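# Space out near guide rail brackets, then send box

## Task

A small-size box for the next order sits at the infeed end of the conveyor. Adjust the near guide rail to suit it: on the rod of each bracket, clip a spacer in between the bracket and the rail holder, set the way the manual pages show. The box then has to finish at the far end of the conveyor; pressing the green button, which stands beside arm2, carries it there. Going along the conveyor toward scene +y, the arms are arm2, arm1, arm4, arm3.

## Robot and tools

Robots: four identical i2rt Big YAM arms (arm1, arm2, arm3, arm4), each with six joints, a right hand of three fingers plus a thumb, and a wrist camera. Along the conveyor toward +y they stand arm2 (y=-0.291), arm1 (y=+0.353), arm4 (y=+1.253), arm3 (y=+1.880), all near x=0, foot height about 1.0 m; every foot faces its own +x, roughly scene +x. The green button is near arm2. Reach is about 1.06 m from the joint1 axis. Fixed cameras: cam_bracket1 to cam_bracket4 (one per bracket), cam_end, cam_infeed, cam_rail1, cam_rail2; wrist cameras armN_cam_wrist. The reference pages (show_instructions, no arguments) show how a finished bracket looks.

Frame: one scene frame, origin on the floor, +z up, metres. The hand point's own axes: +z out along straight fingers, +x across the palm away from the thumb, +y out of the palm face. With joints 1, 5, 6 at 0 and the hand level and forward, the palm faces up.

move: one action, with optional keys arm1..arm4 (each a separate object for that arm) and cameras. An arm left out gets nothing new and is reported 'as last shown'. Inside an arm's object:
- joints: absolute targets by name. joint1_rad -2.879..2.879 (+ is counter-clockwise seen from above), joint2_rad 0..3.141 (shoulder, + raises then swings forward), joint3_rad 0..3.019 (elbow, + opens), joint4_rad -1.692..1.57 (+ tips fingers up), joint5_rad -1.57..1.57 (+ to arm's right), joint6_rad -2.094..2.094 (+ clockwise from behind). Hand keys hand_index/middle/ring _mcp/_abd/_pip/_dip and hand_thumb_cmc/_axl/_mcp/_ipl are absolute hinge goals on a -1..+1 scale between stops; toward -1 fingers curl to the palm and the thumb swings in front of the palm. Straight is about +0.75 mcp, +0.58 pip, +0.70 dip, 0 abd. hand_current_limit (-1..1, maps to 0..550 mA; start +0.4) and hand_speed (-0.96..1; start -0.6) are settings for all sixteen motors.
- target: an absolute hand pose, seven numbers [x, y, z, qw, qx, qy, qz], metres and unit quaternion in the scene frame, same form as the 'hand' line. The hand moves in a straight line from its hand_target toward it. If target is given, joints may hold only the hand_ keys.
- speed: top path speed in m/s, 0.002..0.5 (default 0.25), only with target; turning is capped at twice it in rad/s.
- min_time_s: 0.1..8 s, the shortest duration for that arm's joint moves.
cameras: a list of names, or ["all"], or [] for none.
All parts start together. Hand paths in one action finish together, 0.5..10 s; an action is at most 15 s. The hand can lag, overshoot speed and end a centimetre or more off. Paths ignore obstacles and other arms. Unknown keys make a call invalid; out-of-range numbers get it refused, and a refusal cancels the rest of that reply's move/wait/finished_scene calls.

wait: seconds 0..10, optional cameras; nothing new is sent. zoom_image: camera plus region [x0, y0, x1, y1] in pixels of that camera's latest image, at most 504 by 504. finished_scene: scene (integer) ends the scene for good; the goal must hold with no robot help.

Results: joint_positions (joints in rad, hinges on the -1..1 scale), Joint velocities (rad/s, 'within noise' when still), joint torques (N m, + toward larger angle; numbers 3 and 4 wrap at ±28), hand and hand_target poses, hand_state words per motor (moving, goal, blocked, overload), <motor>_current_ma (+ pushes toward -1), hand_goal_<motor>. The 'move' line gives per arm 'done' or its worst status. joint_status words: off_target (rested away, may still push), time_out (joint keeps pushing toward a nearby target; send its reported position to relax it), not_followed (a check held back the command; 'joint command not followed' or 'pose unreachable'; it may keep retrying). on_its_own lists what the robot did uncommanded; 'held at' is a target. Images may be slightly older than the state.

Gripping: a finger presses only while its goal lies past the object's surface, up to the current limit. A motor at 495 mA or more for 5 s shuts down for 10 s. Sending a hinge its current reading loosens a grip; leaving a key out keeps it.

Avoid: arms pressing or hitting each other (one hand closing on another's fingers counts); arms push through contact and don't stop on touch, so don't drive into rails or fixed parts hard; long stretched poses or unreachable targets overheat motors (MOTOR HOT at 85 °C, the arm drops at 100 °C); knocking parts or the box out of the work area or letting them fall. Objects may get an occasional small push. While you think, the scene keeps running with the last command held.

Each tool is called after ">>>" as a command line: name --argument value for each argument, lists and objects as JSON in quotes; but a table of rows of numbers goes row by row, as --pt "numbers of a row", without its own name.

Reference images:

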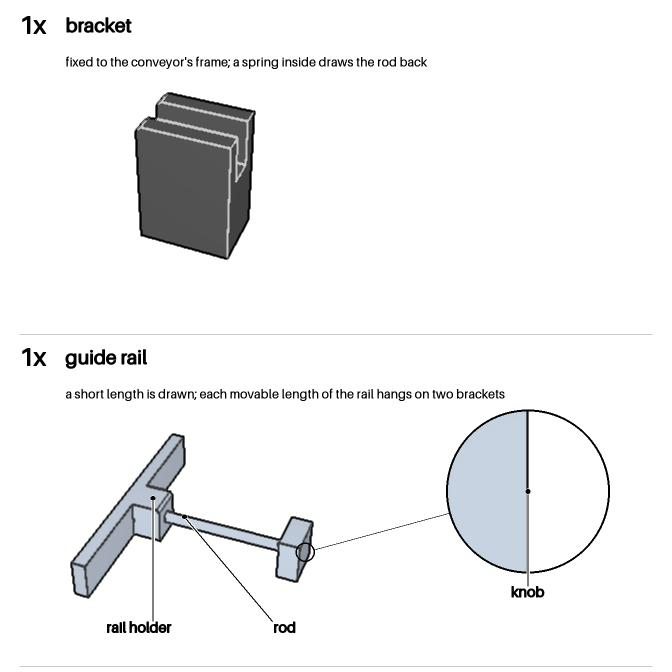

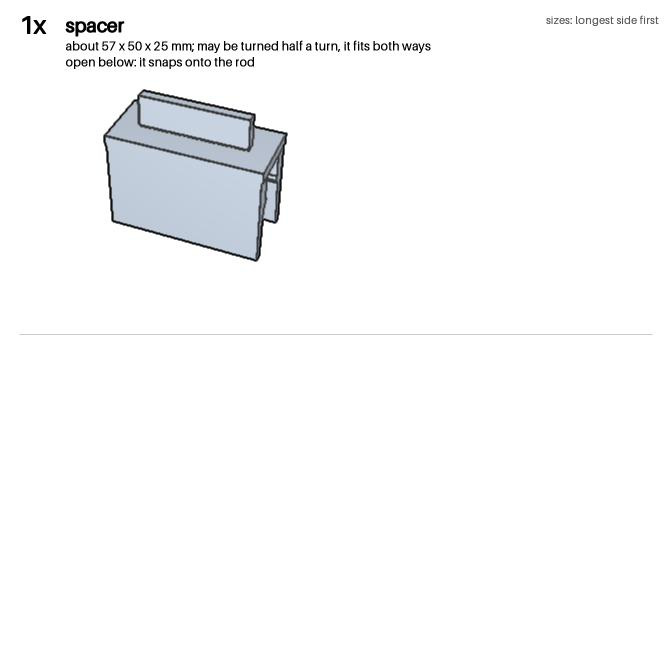

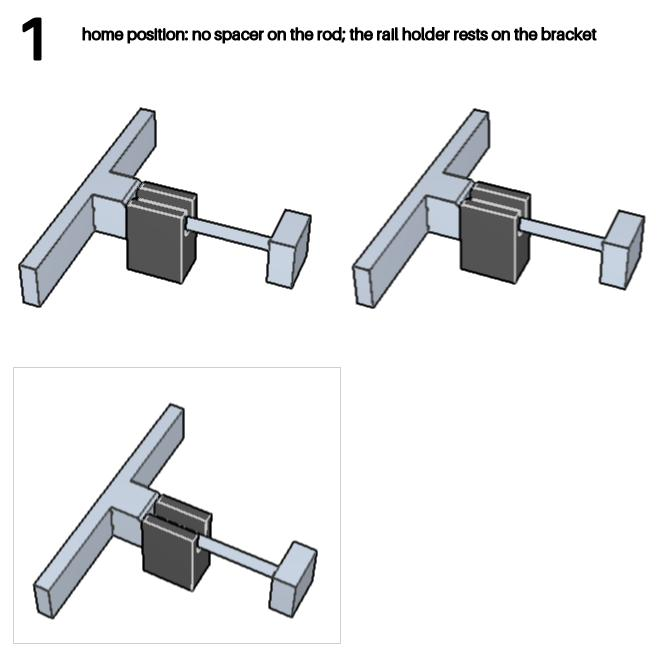

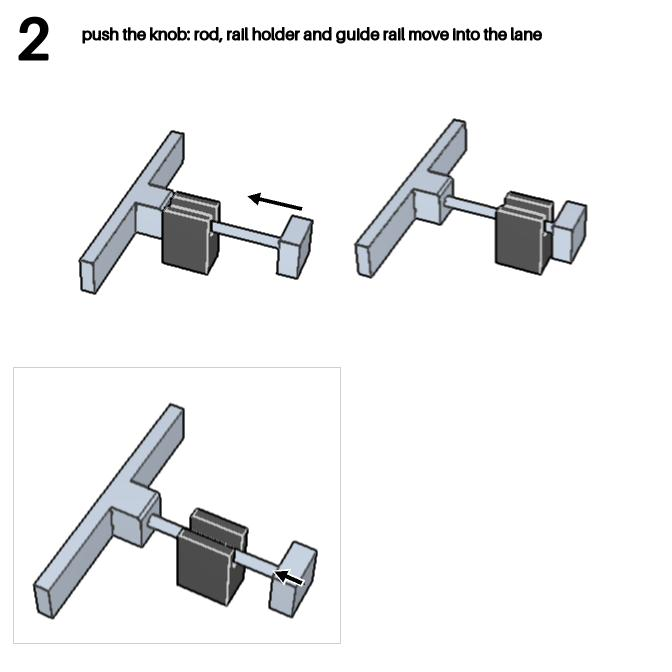

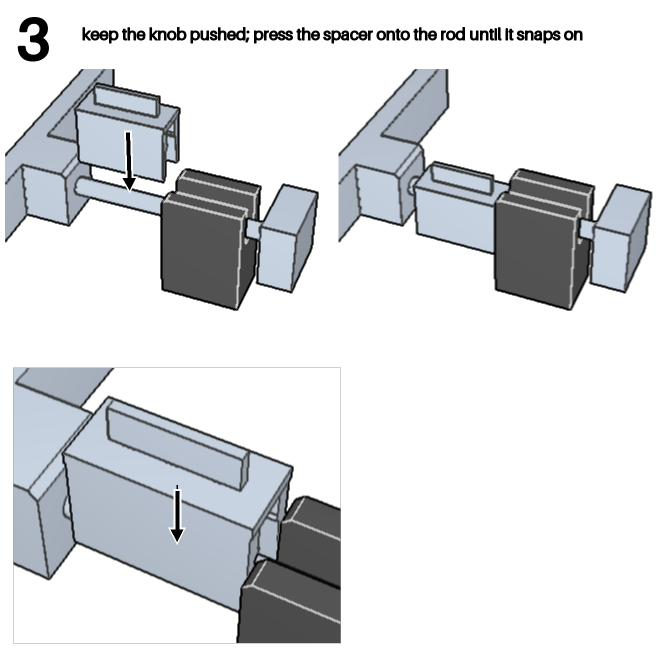

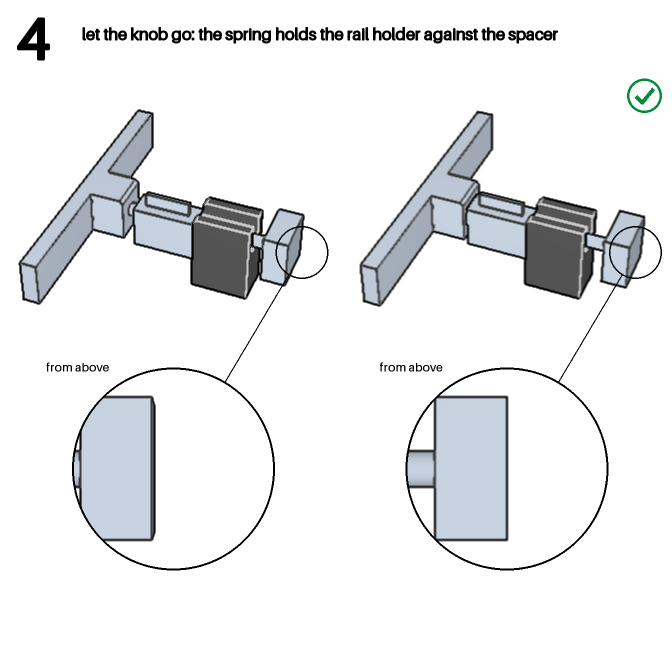

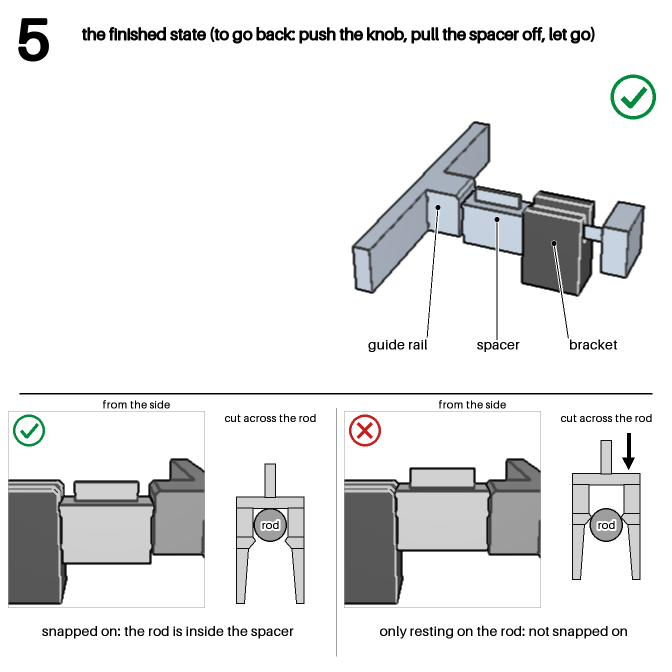

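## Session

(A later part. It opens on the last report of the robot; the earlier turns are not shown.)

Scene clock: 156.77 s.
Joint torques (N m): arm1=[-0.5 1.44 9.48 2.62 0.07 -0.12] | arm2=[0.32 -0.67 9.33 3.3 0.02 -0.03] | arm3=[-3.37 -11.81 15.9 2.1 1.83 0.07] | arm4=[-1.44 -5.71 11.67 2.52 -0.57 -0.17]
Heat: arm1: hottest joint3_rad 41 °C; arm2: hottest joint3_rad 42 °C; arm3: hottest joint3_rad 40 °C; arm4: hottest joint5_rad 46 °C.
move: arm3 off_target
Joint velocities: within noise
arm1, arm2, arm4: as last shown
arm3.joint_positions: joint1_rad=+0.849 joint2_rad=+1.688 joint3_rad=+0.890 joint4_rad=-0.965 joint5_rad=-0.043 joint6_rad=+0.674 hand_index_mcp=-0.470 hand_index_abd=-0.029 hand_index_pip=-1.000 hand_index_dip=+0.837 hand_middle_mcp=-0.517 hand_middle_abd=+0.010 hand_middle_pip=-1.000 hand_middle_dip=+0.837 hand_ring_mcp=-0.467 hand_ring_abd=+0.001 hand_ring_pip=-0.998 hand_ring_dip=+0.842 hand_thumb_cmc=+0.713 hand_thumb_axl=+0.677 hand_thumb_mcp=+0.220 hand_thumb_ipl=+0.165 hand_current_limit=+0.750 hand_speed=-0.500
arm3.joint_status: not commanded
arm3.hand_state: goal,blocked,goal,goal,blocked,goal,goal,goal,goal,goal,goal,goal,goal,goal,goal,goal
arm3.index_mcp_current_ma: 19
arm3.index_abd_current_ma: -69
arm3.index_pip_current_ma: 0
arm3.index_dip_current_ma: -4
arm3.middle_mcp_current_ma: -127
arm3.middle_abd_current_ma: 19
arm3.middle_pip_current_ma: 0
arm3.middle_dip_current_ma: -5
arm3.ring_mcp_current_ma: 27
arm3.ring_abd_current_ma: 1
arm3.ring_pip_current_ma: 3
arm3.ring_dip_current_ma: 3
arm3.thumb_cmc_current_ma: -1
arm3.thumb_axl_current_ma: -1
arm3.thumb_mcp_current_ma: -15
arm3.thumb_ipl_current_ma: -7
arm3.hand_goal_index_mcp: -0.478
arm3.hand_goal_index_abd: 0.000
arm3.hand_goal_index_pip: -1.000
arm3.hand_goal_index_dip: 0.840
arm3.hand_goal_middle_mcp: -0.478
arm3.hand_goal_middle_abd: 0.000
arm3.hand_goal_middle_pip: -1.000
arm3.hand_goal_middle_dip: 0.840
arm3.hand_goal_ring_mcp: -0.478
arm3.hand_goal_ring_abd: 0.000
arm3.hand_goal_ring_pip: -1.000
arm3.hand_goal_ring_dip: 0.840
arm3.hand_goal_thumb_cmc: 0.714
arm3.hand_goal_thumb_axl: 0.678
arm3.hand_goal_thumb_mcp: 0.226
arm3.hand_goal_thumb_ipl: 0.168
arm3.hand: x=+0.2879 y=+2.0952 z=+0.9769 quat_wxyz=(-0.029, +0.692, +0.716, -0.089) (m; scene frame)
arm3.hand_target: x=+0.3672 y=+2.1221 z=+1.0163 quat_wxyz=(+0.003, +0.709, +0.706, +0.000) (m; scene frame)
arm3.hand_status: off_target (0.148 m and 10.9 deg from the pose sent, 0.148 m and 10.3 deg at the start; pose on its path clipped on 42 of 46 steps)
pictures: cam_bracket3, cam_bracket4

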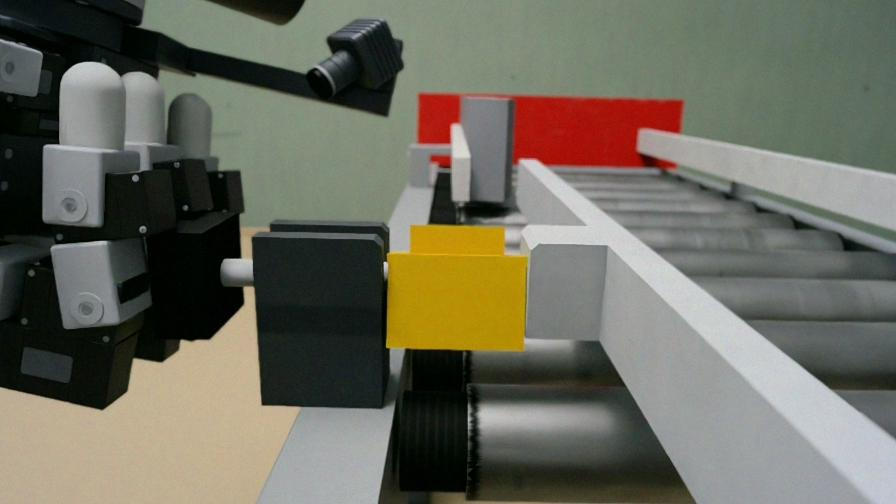

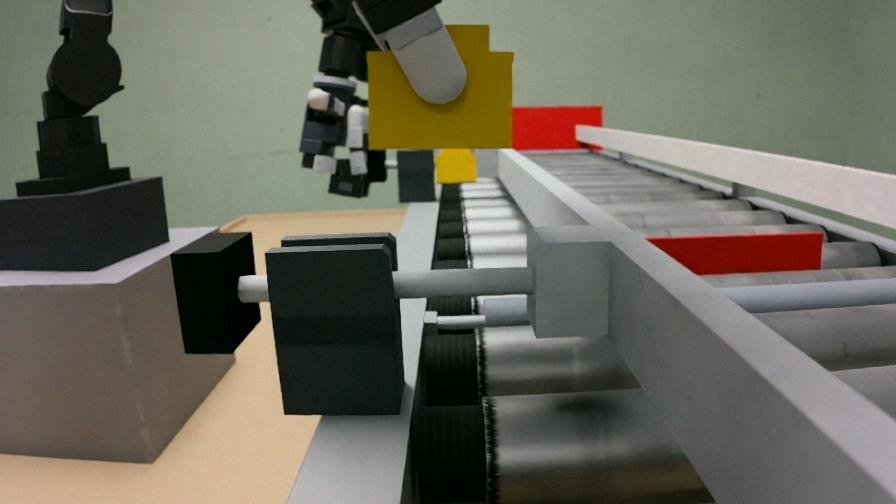

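>>> move --arm3 '{"target":[0.40,2.13,1.01,0.0616,0.7044,0.7044,0.0616],"speed":0.08}' --cameras '["cam_bracket3","cam_bracket4"]'

Scene clock: 160.43 s.
Joint torques (N m): arm1=[-0.44 1.44 9.51 2.63 0.06 -0.12] | arm2=[-0.5 0.5 9.44 3.34 0.1 -0.08] | arm3=[-4.31 -13.92 11.07 6.11 2.63 -0.12] | arm4=[-1.26 -5.54 11.59 2.52 -0.56 -0.17]
Heat: arm1: hottest joint3_rad 41 °C; arm2: hottest joint3_rad 42 °C; arm3: hottest joint3_rad 41 °C; arm4: hottest joint5_rad 45 °C.
move: arm3 off_target
Joint velocities: within noise
arm1, arm2, arm4: as last shown
arm3.joint_positions: joint1_rad=+0.882 joint2_rad=+1.683 joint3_rad=+0.858 joint4_rad=-0.875 joint5_rad=+0.053 joint6_rad=+0.717 hand_index_mcp=-0.479 hand_index_abd=-0.025 hand_index_pip=-1.000 hand_index_dip=+0.837 hand_middle_mcp=-0.537 hand_middle_abd=+0.025 hand_middle_pip=-0.998 hand_middle_dip=+0.837 hand_ring_mcp=-0.467 hand_ring_abd=+0.001 hand_ring_pip=-0.998 hand_ring_dip=+0.842 hand_thumb_cmc=+0.713 hand_thumb_axl=+0.677 hand_thumb_mcp=+0.220 hand_thumb_ipl=+0.165 hand_current_limit=+0.750 hand_speed=-0.500
arm3.joint_status: not commanded
arm3.hand_state: goal,blocked,goal,goal,blocked,blocked,goal,goal,goal,goal,goal,goal,goal,goal,goal,goal
arm3.index_mcp_current_ma: -1
arm3.index_abd_current_ma: -57
arm3.index_pip_current_ma: 0
arm3.index_dip_current_ma: -4
arm3.middle_mcp_current_ma: -211
arm3.middle_abd_current_ma: 57
arm3.middle_pip_current_ma: 2
arm3.middle_dip_current_ma: -5
arm3.ring_mcp_current_ma: 27
arm3.ring_abd_current_ma: 1
arm3.ring_pip_current_ma: 3
arm3.ring_dip_current_ma: 3
arm3.thumb_cmc_current_ma: -1
arm3.thumb_axl_current_ma: -1
arm3.thumb_mcp_current_ma: -15
arm3.thumb_ipl_current_ma: -7
arm3.hand_goal_index_mcp: -0.478
arm3.hand_goal_index_abd: 0.000
arm3.hand_goal_index_pip: -1.000
arm3.hand_goal_index_dip: 0.840
arm3.hand_goal_middle_mcp: -0.478
arm3.hand_goal_middle_abd: 0.000
arm3.hand_goal_middle_pip: -1.000
arm3.hand_goal_middle_dip: 0.840
arm3.hand_goal_ring_mcp: -0.478
arm3.hand_goal_ring_abd: 0.000
arm3.hand_goal_ring_pip: -1.000
arm3.hand_goal_ring_dip: 0.840
arm3.hand_goal_thumb_cmc: 0.714
arm3.hand_goal_thumb_axl: 0.678
arm3.hand_goal_thumb_mcp: 0.226
arm3.hand_goal_thumb_ipl: 0.168
arm3.hand: x=+0.2966 y=+2.0955 z=+0.9780 quat_wxyz=(+0.024, +0.695, +0.716, -0.062) (m; scene frame)
arm3.hand_target: x=+0.3759 y=+2.1182 z=+1.0199 quat_wxyz=(+0.065, +0.708, +0.701, +0.056) (m; scene frame)
arm3.hand_status: off_target (0.114 m and 14.9 deg from the pose sent, 0.122 m and 20.2 deg at the start; pose on its path clipped on 40 of 50 steps)
pictures: cam_bracket3, cam_bracket4

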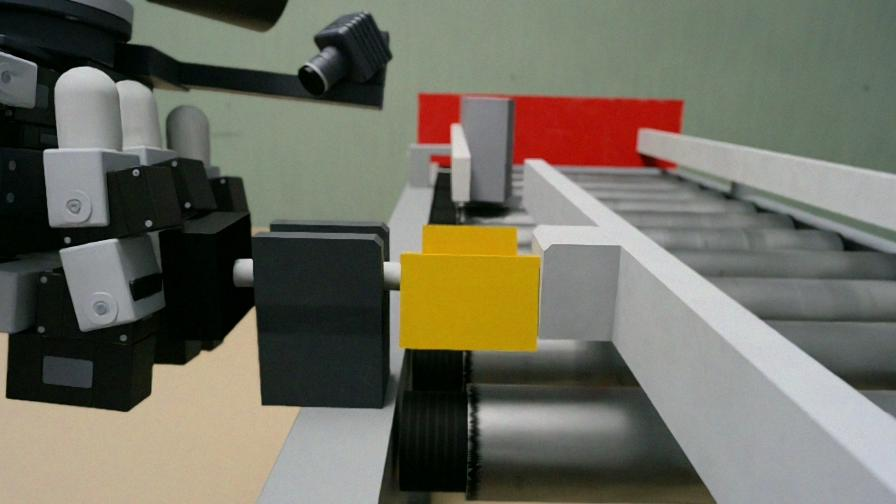

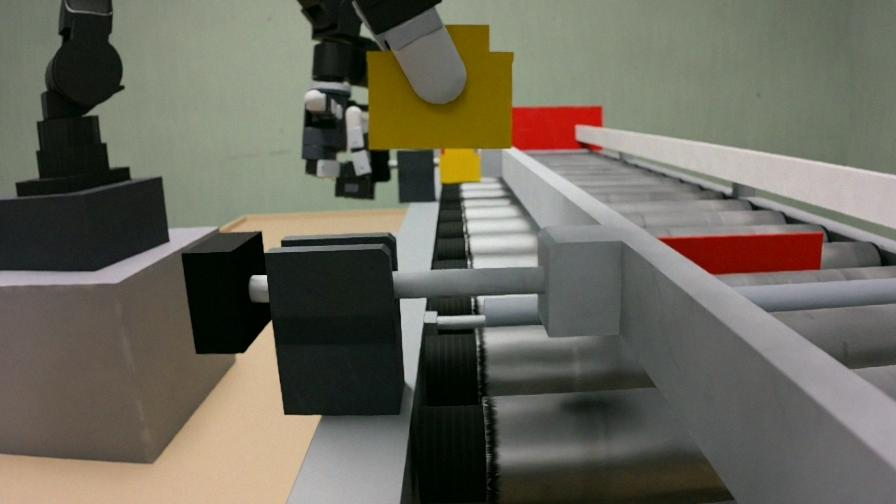

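>>> move --arm4 '{"target":[0.414,1.476,1.083,0.4794,-0.8303,-0.1420,-0.2460],"speed":0.05}' --cameras '["cam_bracket3","cam_bracket4","arm4_cam_wrist"]'

>>> zoom_image --camera "cam_bracket4" --region '[240, 20, 640, 360]'

Scene clock: 161.90 s.
Joint torques (N m): arm1=[-0.44 1.38 9.48 2.62 0.07 -0.12] | arm2=[-0.85 -0.15 9.48 3.81 0.01 -0.13] | arm3=[-4.25 -14.04 10.91 5.79 2.64 -0.15] | arm4=[-0.44 -5.95 7.9 2.97 -0.32 -0.08]
Heat: arm1: hottest joint3_rad 41 °C; arm2: hottest joint3_rad 42 °C; arm3: hottest joint3_rad 41 °C; arm4: hottest joint5_rad 45 °C.
move: arm4 done
Joint velocities: within noise
arm1, arm2, arm3: as last shown
arm4.joint_positions: joint1_rad=+0.262 joint2_rad=+1.282 joint3_rad=+0.566 joint4_rad=+0.067 joint5_rad=-0.805 joint6_rad=+2.008 hand_index_mcp=+0.698 hand_index_abd=+0.003 hand_index_pip=-0.547 hand_index_dip=+0.087 hand_middle_mcp=+0.984 hand_middle_abd=+0.003 hand_middle_pip=+0.993 hand_middle_dip=+0.997 hand_ring_mcp=+0.983 hand_ring_abd=+0.001 hand_ring_pip=+0.994 hand_ring_dip=+0.998 hand_thumb_cmc=-0.481 hand_thumb_axl=+0.682 hand_thumb_mcp=-0.278 hand_thumb_ipl=+0.052 hand_current_limit=+0.750 hand_speed=-0.600
arm4.joint_status: not commanded
arm4.hand_state: blocked,goal,blocked,goal,goal,goal,goal,goal,goal,goal,goal,goal,goal,goal,blocked,blocked
arm4.index_mcp_current_ma: 388
arm4.index_abd_current_ma: 5
arm4.index_pip_current_ma: 429
arm4.index_dip_current_ma: 35
arm4.middle_mcp_current_ma: -42
arm4.middle_abd_current_ma: 3
arm4.middle_pip_current_ma: -13
arm4.middle_dip_current_ma: -4
arm4.ring_mcp_current_ma: -45
arm4.ring_abd_current_ma: 1
arm4.ring_pip_current_ma: -12
arm4.ring_dip_current_ma: -4
arm4.thumb_cmc_current_ma: 9
arm4.thumb_axl_current_ma: 9
arm4.thumb_mcp_current_ma: 481
arm4.thumb_ipl_current_ma: 201
arm4.hand_goal_index_mcp: 0.600
arm4.hand_goal_index_abd: 0.000
arm4.hand_goal_index_pip: -0.660
arm4.hand_goal_index_dip: 0.072
arm4.hand_goal_middle_mcp: 1.000
arm4.hand_goal_middle_abd: 0.000
arm4.hand_goal_middle_pip: 1.000
arm4.hand_goal_middle_dip: 1.000
arm4.hand_goal_ring_mcp: 1.000
arm4.hand_goal_ring_abd: 0.000
arm4.hand_goal_ring_pip: 1.000
arm4.hand_goal_ring_dip: 1.000
arm4.hand_goal_thumb_cmc: -0.486
arm4.hand_goal_thumb_axl: 0.678
arm4.hand_goal_thumb_mcp: -0.410
arm4.hand_goal_thumb_ipl: 0.006
arm4.hand: x=+0.4073 y=+1.4732 z=+1.0807 quat_wxyz=(-0.479, +0.834, +0.136, +0.237) (m; scene frame)
arm4.hand_target: x=+0.4138 y=+1.4759 z=+1.0832 quat_wxyz=(-0.479, +0.830, +0.142, +0.246) (m; scene frame)
arm4.hand_status: done (0.008 m and 1.3 deg from the pose sent, 0.019 m and 3.4 deg at the start)
pictures: arm4_cam_wrist, cam_bracket3, cam_bracket4
camera_calibration:
arm4_cam_wrist: T_world_to_cam=[[-0.383163, -0.370085, -0.8463, 1.6411], [-0.805583, -0.314372, 0.502202, 0.208332], [-0.451911, 0.87419, -0.177678, -0.792983], [0, 0, 0, 1]] pos_world=[0.438281, 1.36606, 1.14334]

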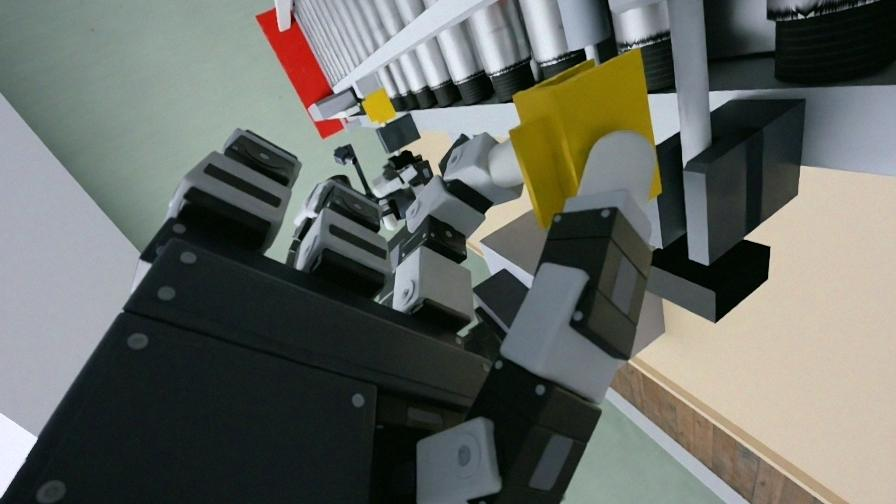

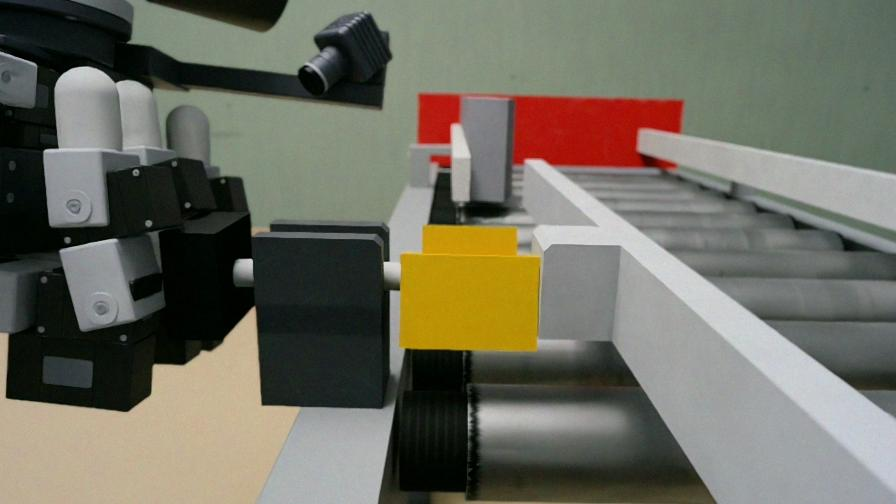

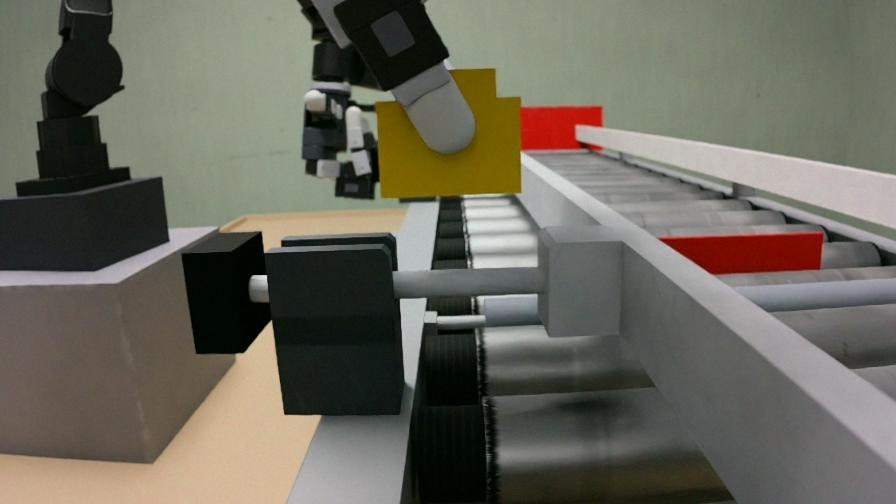

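Scaled by 1.260 from the camera's 896x504 image, which has a finer 1280x720 frame.

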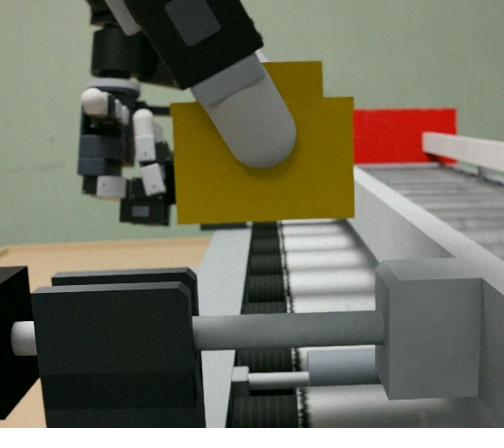

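>>> move --arm4 '{"target":[0.415,1.476,1.066,0.4794,-0.8303,-0.1420,-0.2460],"speed":0.05}' --cameras '["cam_bracket4"]'

>>> zoom_image --camera "cam_bracket4" --region '[240, 40, 640, 380]'

Scene clock: 163.20 s.
Joint torques (N m): arm1=[-0.5 1.44 9.5 2.63 0.06 -0.12] | arm2=[-1.03 -0.97 9.37 3.43 0.02 -0.11] | arm3=[-4.07 -13.92 11.1 5.93 2.69 -0.11] | arm4=[-0.38 -6.36 7.41 3.02 -0.35 -0.1]
Heat: arm1: hottest joint3_rad 41 °C; arm2: hottest joint3_rad 42 °C; arm3: hottest joint3_rad 42 °C; arm4: hottest joint5_rad 45 °C.
move: arm4 done
Joint velocities: within noise
arm1, arm2, arm3: as last shown
arm4.joint_positions: joint1_rad=+0.262 joint2_rad=+1.331 joint3_rad=+0.550 joint4_rad=+0.132 joint5_rad=-0.805 joint6_rad=+2.008 hand_index_mcp=+0.698 hand_index_abd=+0.003 hand_index_pip=-0.547 hand_index_dip=+0.087 hand_middle_mcp=+0.984 hand_middle_abd=+0.003 hand_middle_pip=+0.993 hand_middle_dip=+0.997 hand_ring_mcp=+0.983 hand_ring_abd=+0.001 hand_ring_pip=+0.994 hand_ring_dip=+0.998 hand_thumb_cmc=-0.481 hand_thumb_axl=+0.682 hand_thumb_mcp=-0.278 hand_thumb_ipl=+0.052 hand_current_limit=+0.750 hand_speed=-0.600
arm4.joint_status: not commanded
arm4.hand_state: blocked,goal,blocked,goal,goal,goal,goal,goal,goal,goal,goal,goal,goal,goal,blocked,blocked
arm4.index_mcp_current_ma: 388
arm4.index_abd_current_ma: 5
arm4.index_pip_current_ma: 429
arm4.index_dip_current_ma: 35
arm4.middle_mcp_current_ma: -42
arm4.middle_abd_current_ma: 3
arm4.middle_pip_current_ma: -13
arm4.middle_dip_current_ma: -4
arm4.ring_mcp_current_ma: -45
arm4.ring_abd_current_ma: 1
arm4.ring_pip_current_ma: -12
arm4.ring_dip_current_ma: -4
arm4.thumb_cmc_current_ma: 9
arm4.thumb_axl_current_ma: 9
arm4.thumb_mcp_current_ma: 481
arm4.thumb_ipl_current_ma: 201
arm4.hand_goal_index_mcp: 0.600
arm4.hand_goal_index_abd: 0.000
arm4.hand_goal_index_pip: -0.660
arm4.hand_goal_index_dip: 0.072
arm4.hand_goal_middle_mcp: 1.000
arm4.hand_goal_middle_abd: 0.000
arm4.hand_goal_middle_pip: 1.000
arm4.hand_goal_middle_dip: 1.000
arm4.hand_goal_ring_mcp: 1.000
arm4.hand_goal_ring_abd: 0.000
arm4.hand_goal_ring_pip: 1.000
arm4.hand_goal_ring_dip: 1.000
arm4.hand_goal_thumb_cmc: -0.486
arm4.hand_goal_thumb_axl: 0.678
arm4.hand_goal_thumb_mcp: -0.410
arm4.hand_goal_thumb_ipl: 0.006
arm4.hand: x=+0.4087 y=+1.4736 z=+1.0640 quat_wxyz=(-0.479, +0.834, +0.136, +0.237) (m; scene frame)
arm4.hand_target: x=+0.4148 y=+1.4759 z=+1.0660 quat_wxyz=(-0.479, +0.830, +0.142, +0.246) (m; scene frame)
arm4.hand_status: done (0.007 m and 1.3 deg from the pose sent, 0.017 m and 1.3 deg at the start)
pictures: cam_bracket4

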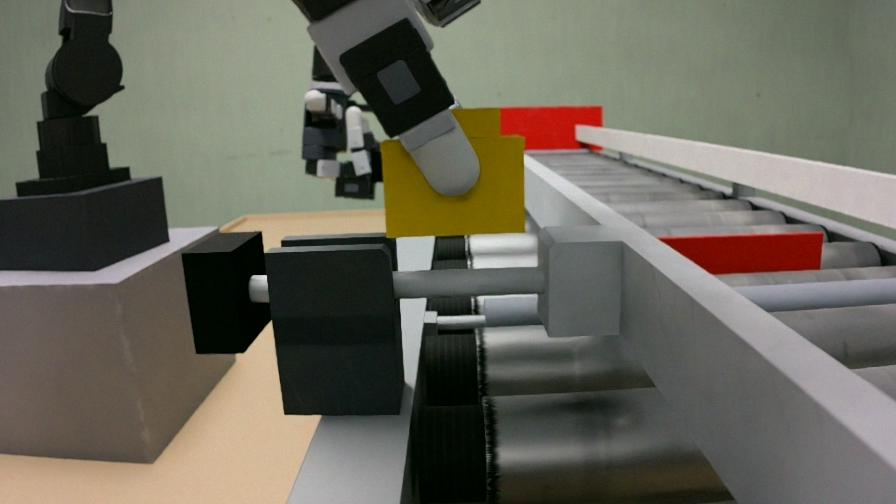

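Scaled by 1.260 from the camera's 896x504 image, which has a finer 1280x720 frame.

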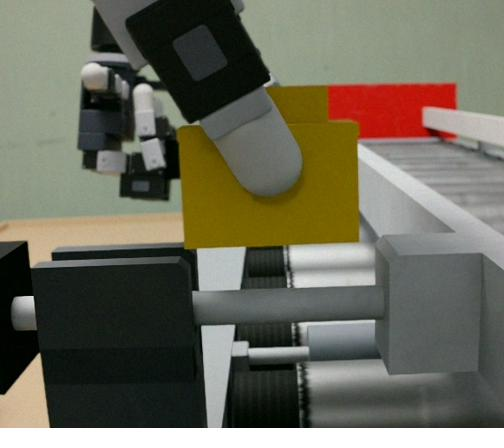

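>>> zoom_image --camera "cam_bracket4" --region '[250, 190, 410, 290]'

>>> zoom_image --camera "cam_bracket4" --region '[380, 190, 560, 310]'

Scaled by 3.150 from the camera's 896x504 image, which has a finer 1280x720 frame.

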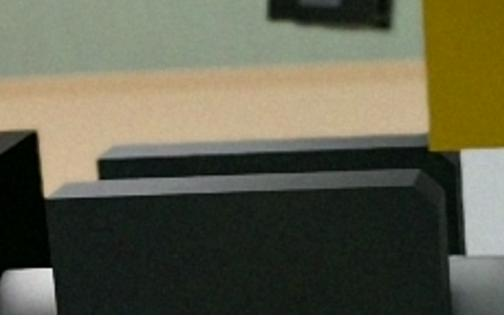

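Scaled by 2.800 from the camera's 896x504 image, which has a finer 1280x720 frame.

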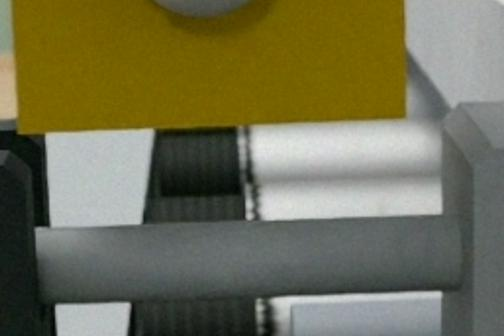

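>>> move --arm4 '{"target":[0.420,1.4775,1.052,0.4794,-0.8303,-0.1420,-0.2460],"speed":0.05}' --cameras '["cam_bracket4"]'

>>> zoom_image --camera "cam_bracket4" --region '[370, 140, 570, 300]'

Scene clock: 165.20 s.
Joint torques (N m): arm1=[-0.56 1.38 9.48 2.62 0.06 -0.12] | arm2=[-0.85 0.73 9.46 3.29 0 0.01] | arm3=[-4.19 -13.57 11.04 6.11 2.63 -0.09] | arm4=[-0.5 -6.83 6.98 3 -0.38 -0.1]
Heat: arm1: hottest joint3_rad 41 °C; arm2: hottest joint3_rad 42 °C; arm3: hottest joint3_rad 42 °C; arm4: hottest joint5_rad 45 °C.
move: arm4 done
Joint velocities: within noise
arm1.joint_positions: joint1_rad=-0.080 joint2_rad=+0.609 joint3_rad=+1.380 joint4_rad=-1.288 joint5_rad=-0.058 joint6_rad=+1.162 hand_index_mcp=+0.754 hand_index_abd=+0.001 hand_index_pip=+0.577 hand_index_dip=+0.696 hand_middle_mcp=+0.754 hand_middle_abd=+0.000 hand_middle_pip=+0.577 hand_middle_dip=+0.696 hand_ring_mcp=+0.754 hand_ring_abd=+0.001 hand_ring_pip=+0.577 hand_ring_dip=+0.696 hand_thumb_cmc=+0.714 hand_thumb_axl=+0.677 hand_thumb_mcp=+0.226 hand_thumb_ipl=+0.168 hand_current_limit=+0.400 hand_speed=-0.600
arm1.joint_status: not commanded
arm1.hand_state: goal,goal,goal,goal,goal,goal,goal,goal,goal,goal,goal,goal,goal,goal,goal,goal
arm1.index_mcp_current_ma: 0
arm1.index_abd_current_ma: 0
arm1.index_pip_current_ma: 1
arm1.index_dip_current_ma: 0
arm1.middle_mcp_current_ma: 0
arm1.middle_abd_current_ma: 0
arm1.middle_pip_current_ma: 1
arm1.middle_dip_current_ma: 0
arm1.ring_mcp_current_ma: 0
arm1.ring_abd_current_ma: 0
arm1.ring_pip_current_ma: 1
arm1.ring_dip_current_ma: 0
arm1.thumb_cmc_current_ma: 0
arm1.thumb_axl_current_ma: -1
arm1.thumb_mcp_current_ma: 0
arm1.thumb_ipl_current_ma: 0
arm1.hand_goal_index_mcp: 0.754
arm1.hand_goal_index_abd: 0.000
arm1.hand_goal_index_pip: 0.576
arm1.hand_goal_index_dip: 0.696
arm1.hand_goal_middle_mcp: 0.754
arm1.hand_goal_middle_abd: 0.000
arm1.hand_goal_middle_pip: 0.576
arm1.hand_goal_middle_dip: 0.696
arm1.hand_goal_ring_mcp: 0.754
arm1.hand_goal_ring_abd: 0.000
arm1.hand_goal_ring_pip: 0.576
arm1.hand_goal_ring_dip: 0.696
arm1.hand_goal_thumb_cmc: 0.714
arm1.hand_goal_thumb_axl: 0.678
arm1.hand_goal_thumb_mcp: 0.226
arm1.hand_goal_thumb_ipl: 0.168
arm1.hand: x=+0.2785 y=+0.2857 z=+1.5353 quat_wxyz=(+0.068, +0.840, +0.206, +0.498) (m; scene frame)
arm1.hand_target: x=+0.2758 y=+0.2856 z=+1.5450 quat_wxyz=(+0.070, +0.834, +0.205, +0.507) (m; scene frame)
arm1.hand_status: not commanded
arm2.joint_positions: joint1_rad=-0.169 joint2_rad=+0.607 joint3_rad=+1.362 joint4_rad=-1.180 joint5_rad=-0.019 joint6_rad=+1.058 hand_index_mcp=+0.755 hand_index_abd=+0.001 hand_index_pip=+0.577 hand_index_dip=+0.696 hand_middle_mcp=+0.755 hand_middle_abd=+0.000 hand_middle_pip=+0.577 hand_middle_dip=+0.696 hand_ring_mcp=+0.755 hand_ring_abd=+0.000 hand_ring_pip=+0.577 hand_ring_dip=+0.696 hand_thumb_cmc=+0.715 hand_thumb_axl=+0.677 hand_thumb_mcp=+0.226 hand_thumb_ipl=+0.168 hand_current_limit=+0.400 hand_speed=-0.600
arm2.joint_status: not commanded
arm2.hand_state: goal,goal,goal,goal,goal,goal,goal,goal,goal,goal,goal,goal,goal,goal,goal,goal
arm2.index_mcp_current_ma: 0
arm2.index_abd_current_ma: 0
arm2.index_pip_current_ma: 0
arm2.index_dip_current_ma: 0
arm2.middle_mcp_current_ma: 0
arm2.middle_abd_current_ma: 0
arm2.middle_pip_current_ma: 0
arm2.middle_dip_current_ma: 0
arm2.ring_mcp_current_ma: 0
arm2.ring_abd_current_ma: 0
arm2.ring_pip_current_ma: 0
arm2.ring_dip_current_ma: 0
arm2.thumb_cmc_current_ma: 0
arm2.thumb_axl_current_ma: 0
arm2.thumb_mcp_current_ma: 0
arm2.thumb_ipl_current_ma: 0
arm2.hand_goal_index_mcp: 0.754
arm2.hand_goal_index_abd: 0.000
arm2.hand_goal_index_pip: 0.576
arm2.hand_goal_index_dip: 0.696
arm2.hand_goal_middle_mcp: 0.754
arm2.hand_goal_middle_abd: 0.000
arm2.hand_goal_middle_pip: 0.576
arm2.hand_goal_middle_dip: 0.696
arm2.hand_goal_ring_mcp: 0.754
arm2.hand_goal_ring_abd: 0.000
arm2.hand_goal_ring_pip: 0.576
arm2.hand_goal_ring_dip: 0.696
arm2.hand_goal_thumb_cmc: 0.714
arm2.hand_goal_thumb_axl: 0.678
arm2.hand_goal_thumb_mcp: 0.226
arm2.hand_goal_thumb_ipl: 0.168
arm2.hand: x=+0.1640 y=-0.4516 z=+1.5901 quat_wxyz=(+0.212, +0.838, +0.087, +0.496) (m; scene frame)
arm2.hand_target: x=+0.1609 y=-0.4505 z=+1.6004 quat_wxyz=(+0.216, +0.832, +0.086, +0.505) (m; scene frame)
arm2.hand_status: not commanded
arm3: as last shown
arm4.joint_positions: joint1_rad=+0.262 joint2_rad=+1.384 joint3_rad=+0.550 joint4_rad=+0.187 joint5_rad=-0.805 joint6_rad=+2.008 hand_index_mcp=+0.698 hand_index_abd=+0.003 hand_index_pip=-0.547 hand_index_dip=+0.087 hand_middle_mcp=+0.984 hand_middle_abd=+0.003 hand_middle_pip=+0.993 hand_middle_dip=+0.997 hand_ring_mcp=+0.983 hand_ring_abd=+0.001 hand_ring_pip=+0.994 hand_ring_dip=+0.998 hand_thumb_cmc=-0.481 hand_thumb_axl=+0.682 hand_thumb_mcp=-0.278 hand_thumb_ipl=+0.052 hand_current_limit=+0.750 hand_speed=-0.600
arm4.joint_status: not commanded
arm4.hand_state: blocked,goal,blocked,goal,goal,goal,goal,goal,goal,goal,goal,goal,goal,goal,blocked,blocked
arm4.index_mcp_current_ma: 388
arm4.index_abd_current_ma: 5
arm4.index_pip_current_ma: 429
arm4.index_dip_current_ma: 35
arm4.middle_mcp_current_ma: -42
arm4.middle_abd_current_ma: 3
arm4.middle_pip_current_ma: -13
arm4.middle_dip_current_ma: -4
arm4.ring_mcp_current_ma: -45
arm4.ring_abd_current_ma: 1
arm4.ring_pip_current_ma: -12
arm4.ring_dip_current_ma: -4
arm4.thumb_cmc_current_ma: 9
arm4.thumb_axl_current_ma: 9
arm4.thumb_mcp_current_ma: 481
arm4.thumb_ipl_current_ma: 201
arm4.hand_goal_index_mcp: 0.600
arm4.hand_goal_index_abd: 0.000
arm4.hand_goal_index_pip: -0.660
arm4.hand_goal_index_dip: 0.072
arm4.hand_goal_middle_mcp: 1.000
arm4.hand_goal_middle_abd: 0.000
arm4.hand_goal_middle_pip: 1.000
arm4.hand_goal_middle_dip: 1.000
arm4.hand_goal_ring_mcp: 1.000
arm4.hand_goal_ring_abd: 0.000
arm4.hand_goal_ring_pip: 1.000
arm4.hand_goal_ring_dip: 1.000
arm4.hand_goal_thumb_cmc: -0.486
arm4.hand_goal_thumb_axl: 0.678
arm4.hand_goal_thumb_mcp: -0.410
arm4.hand_goal_thumb_ipl: 0.006
arm4.hand: x=+0.4142 y=+1.4756 z=+1.0509 quat_wxyz=(-0.479, +0.834, +0.136, +0.238) (m; scene frame)
arm4.hand_target: x=+0.4199 y=+1.4774 z=+1.0521 quat_wxyz=(-0.479, +0.830, +0.142, +0.246) (m; scene frame)
arm4.hand_status: done (0.006 m and 1.2 deg from the pose sent, 0.017 m and 1.3 deg at the start)
pictures: cam_bracket4

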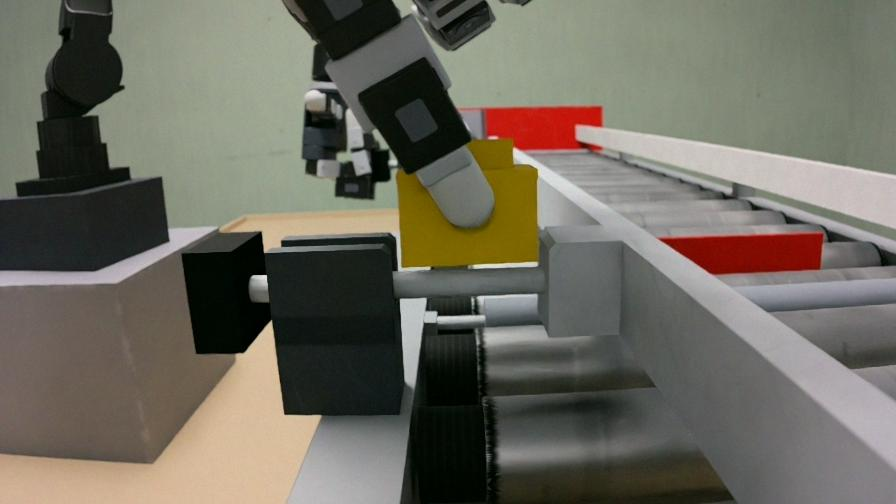

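Scaled by 2.520 from the camera's 896x504 image, which has a finer 1280x720 frame.

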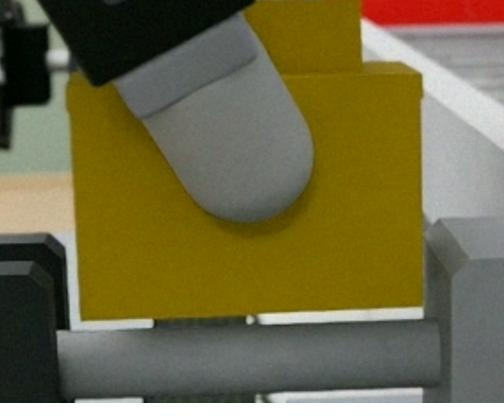

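>>> move --arm4 '{"target":[0.420,1.477,1.036,0.4794,-0.8303,-0.1420,-0.2460],"speed":0.05}' --cameras '["cam_bracket4","arm4_cam_wrist"]'

>>> zoom_image --camera "cam_bracket4" --region '[370, 160, 570, 320]'

>>> zoom_image --camera "arm4_cam_wrist" --region '[480, 0, 840, 280]'

Scene clock: 166.53 s.
Joint torques (N m): arm1=[-0.44 1.38 9.48 2.63 0.06 -0.12] | arm2=[-1.14 0.38 9.32 3.3 0.06 -0.05] | arm3=[-4.07 -13.86 10.95 5.94 2.66 -0.11] | arm4=[-0.73 -6.83 6.58 2.97 -0.43 -0.1]
Heat: arm1: hottest joint3_rad 41 °C; arm2: hottest joint3_rad 42 °C; arm3: hottest joint3_rad 42 °C; arm4: hottest joint5_rad 45 °C.
move: arm4 done
Joint velocities: within noise
arm1, arm2, arm3: as last shown
arm4.joint_positions: joint1_rad=+0.262 joint2_rad=+1.431 joint3_rad=+0.535 joint4_rad=+0.248 joint5_rad=-0.805 joint6_rad=+2.008 hand_index_mcp=+0.698 hand_index_abd=+0.003 hand_index_pip=-0.547 hand_index_dip=+0.090 hand_middle_mcp=+0.984 hand_middle_abd=+0.003 hand_middle_pip=+0.993 hand_middle_dip=+0.997 hand_ring_mcp=+0.983 hand_ring_abd=+0.001 hand_ring_pip=+0.994 hand_ring_dip=+0.998 hand_thumb_cmc=-0.479 hand_thumb_axl=+0.684 hand_thumb_mcp=-0.278 hand_thumb_ipl=+0.052 hand_current_limit=+0.750 hand_speed=-0.600
arm4.joint_status: not commanded
arm4.hand_state: blocked,goal,blocked,goal,goal,goal,goal,goal,goal,goal,goal,goal,goal,goal,blocked,blocked
arm4.index_mcp_current_ma: 388
arm4.index_abd_current_ma: 5
arm4.index_pip_current_ma: 429
arm4.index_dip_current_ma: 44
arm4.middle_mcp_current_ma: -42
arm4.middle_abd_current_ma: 3
arm4.middle_pip_current_ma: -13
arm4.middle_dip_current_ma: -4
arm4.ring_mcp_current_ma: -45
arm4.ring_abd_current_ma: 1
arm4.ring_pip_current_ma: -12
arm4.ring_dip_current_ma: -4
arm4.thumb_cmc_current_ma: 14
arm4.thumb_axl_current_ma: 13
arm4.thumb_mcp_current_ma: 481
arm4.thumb_ipl_current_ma: 201
arm4.hand_goal_index_mcp: 0.600
arm4.hand_goal_index_abd: 0.000
arm4.hand_goal_index_pip: -0.660
arm4.hand_goal_index_dip: 0.072
arm4.hand_goal_middle_mcp: 1.000
arm4.hand_goal_middle_abd: 0.000
arm4.hand_goal_middle_pip: 1.000
arm4.hand_goal_middle_dip: 1.000
arm4.hand_goal_ring_mcp: 1.000
arm4.hand_goal_ring_abd: 0.000
arm4.hand_goal_ring_pip: 1.000
arm4.hand_goal_ring_dip: 1.000
arm4.hand_goal_thumb_cmc: -0.486
arm4.hand_goal_thumb_axl: 0.678
arm4.hand_goal_thumb_mcp: -0.410
arm4.hand_goal_thumb_ipl: 0.006
arm4.hand: x=+0.4139 y=+1.4755 z=+1.0350 quat_wxyz=(-0.479, +0.834, +0.136, +0.237) (m; scene frame)
arm4.hand_target: x=+0.4199 y=+1.4769 z=+1.0361 quat_wxyz=(-0.479, +0.830, +0.142, +0.246) (m; scene frame)
arm4.hand_status: done (0.006 m and 1.3 deg from the pose sent, 0.016 m and 1.2 deg at the start)
pictures: arm4_cam_wrist, cam_bracket4
camera_calibration:
arm4_cam_wrist: T_world_to_cam=[[-0.382846, -0.370008, -0.846477, 1.60576], [-0.805782, -0.314395, 0.501868, 0.23781], [-0.451823, 0.874214, -0.177781, -0.80009], [0, 0, 0, 1]] pos_world=[0.444881, 1.36836, 1.09764]

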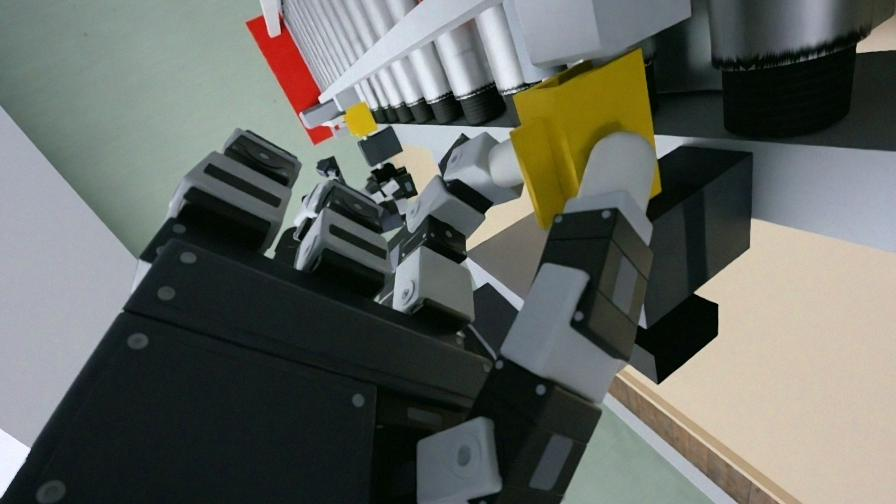

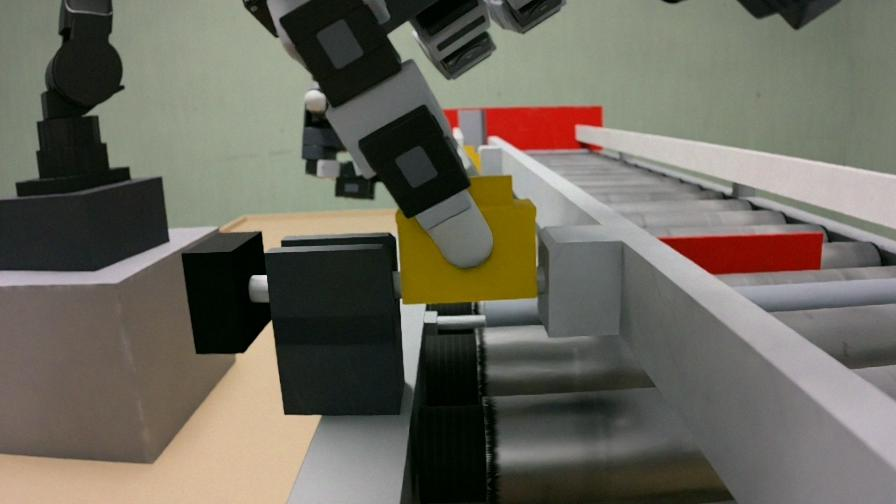

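Scaled by 2.520 from the camera's 896x504 image, which has a finer 1280x720 frame.

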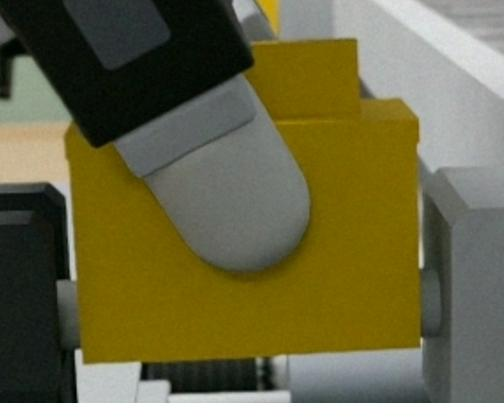

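Scaled by 1.400 from the camera's 896x504 image, which has a finer 1280x720 frame.

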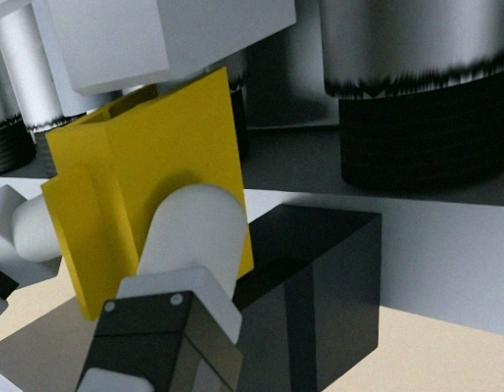

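>>> move --arm4 '{"target":[0.421,1.4765,1.022,0.4794,-0.8303,-0.1420,-0.2460],"speed":0.04}' --cameras '["cam_bracket4"]'

>>> zoom_image --camera "cam_bracket4" --region '[370, 180, 570, 340]'

Scene clock: 167.67 s.
Joint torques (N m): arm1=[-0.44 1.44 9.52 2.62 0.06 -0.12] | arm2=[-1.61 -0.62 9.32 3.59 0.06 -0.15] | arm3=[-3.6 -14.62 11.1 5.87 2.63 -0.11] | arm4=[-0.85 -6.89 6.17 2.99 -0.5 -0.13]
Heat: arm1: hottest joint3_rad 41 °C; arm2: hottest joint3_rad 42 °C; arm3: hottest joint3_rad 42 °C; arm4: hottest joint5_rad 44 °C.
move: arm4 done
Joint velocities: within noise
arm1, arm2, arm3: as last shown
arm4.joint_positions: joint1_rad=+0.262 joint2_rad=+1.475 joint3_rad=+0.528 joint4_rad=+0.302 joint5_rad=-0.805 joint6_rad=+2.008 hand_index_mcp=+0.698 hand_index_abd=+0.003 hand_index_pip=-0.547 hand_index_dip=+0.091 hand_middle_mcp=+0.984 hand_middle_abd=+0.003 hand_middle_pip=+0.993 hand_middle_dip=+0.997 hand_ring_mcp=+0.983 hand_ring_abd=+0.001 hand_ring_pip=+0.994 hand_ring_dip=+0.998 hand_thumb_cmc=-0.480 hand_thumb_axl=+0.684 hand_thumb_mcp=-0.278 hand_thumb_ipl=+0.052 hand_current_limit=+0.750 hand_speed=-0.600
arm4.joint_status: not commanded
arm4.hand_state: blocked,goal,blocked,goal,goal,goal,goal,goal,goal,goal,goal,goal,goal,goal,blocked,blocked
arm4.index_mcp_current_ma: 388
arm4.index_abd_current_ma: 5
arm4.index_pip_current_ma: 429
arm4.index_dip_current_ma: 47
arm4.middle_mcp_current_ma: -42
arm4.middle_abd_current_ma: 3
arm4.middle_pip_current_ma: -13
arm4.middle_dip_current_ma: -4
arm4.ring_mcp_current_ma: -45
arm4.ring_abd_current_ma: 1
arm4.ring_pip_current_ma: -12
arm4.ring_dip_current_ma: -4
arm4.thumb_cmc_current_ma: 12
arm4.thumb_axl_current_ma: 13
arm4.thumb_mcp_current_ma: 481
arm4.thumb_ipl_current_ma: 201
arm4.hand_goal_index_mcp: 0.600
arm4.hand_goal_index_abd: 0.000
arm4.hand_goal_index_pip: -0.660
arm4.hand_goal_index_dip: 0.072
arm4.hand_goal_middle_mcp: 1.000
arm4.hand_goal_middle_abd: 0.000
arm4.hand_goal_middle_pip: 1.000
arm4.hand_goal_middle_dip: 1.000
arm4.hand_goal_ring_mcp: 1.000
arm4.hand_goal_ring_abd: 0.000
arm4.hand_goal_ring_pip: 1.000
arm4.hand_goal_ring_dip: 1.000
arm4.hand_goal_thumb_cmc: -0.486
arm4.hand_goal_thumb_axl: 0.678
arm4.hand_goal_thumb_mcp: -0.410
arm4.hand_goal_thumb_ipl: 0.006
arm4.hand: x=+0.4155 y=+1.4759 z=+1.0225 quat_wxyz=(-0.479, +0.834, +0.136, +0.238) (m; scene frame)
arm4.hand_target: x=+0.4208 y=+1.4764 z=+1.0221 quat_wxyz=(-0.479, +0.830, +0.142, +0.246) (m; scene frame)
arm4.hand_status: done (0.006 m and 1.1 deg from the pose sent, 0.015 m and 1.3 deg at the start)
pictures: cam_bracket4

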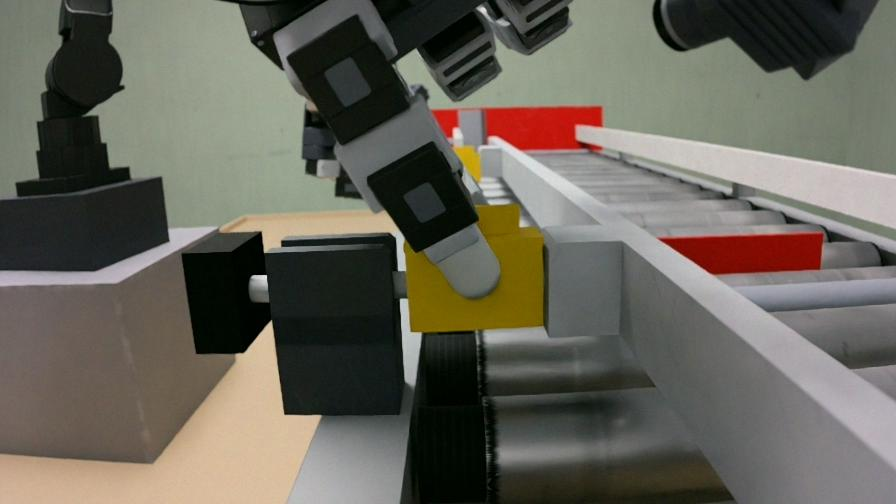

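Scaled by 2.520 from the camera's 896x504 image, which has a finer 1280x720 frame.

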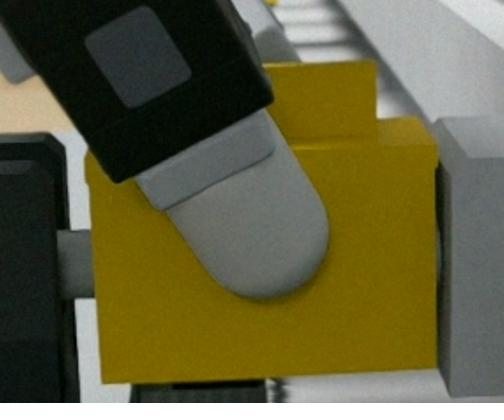

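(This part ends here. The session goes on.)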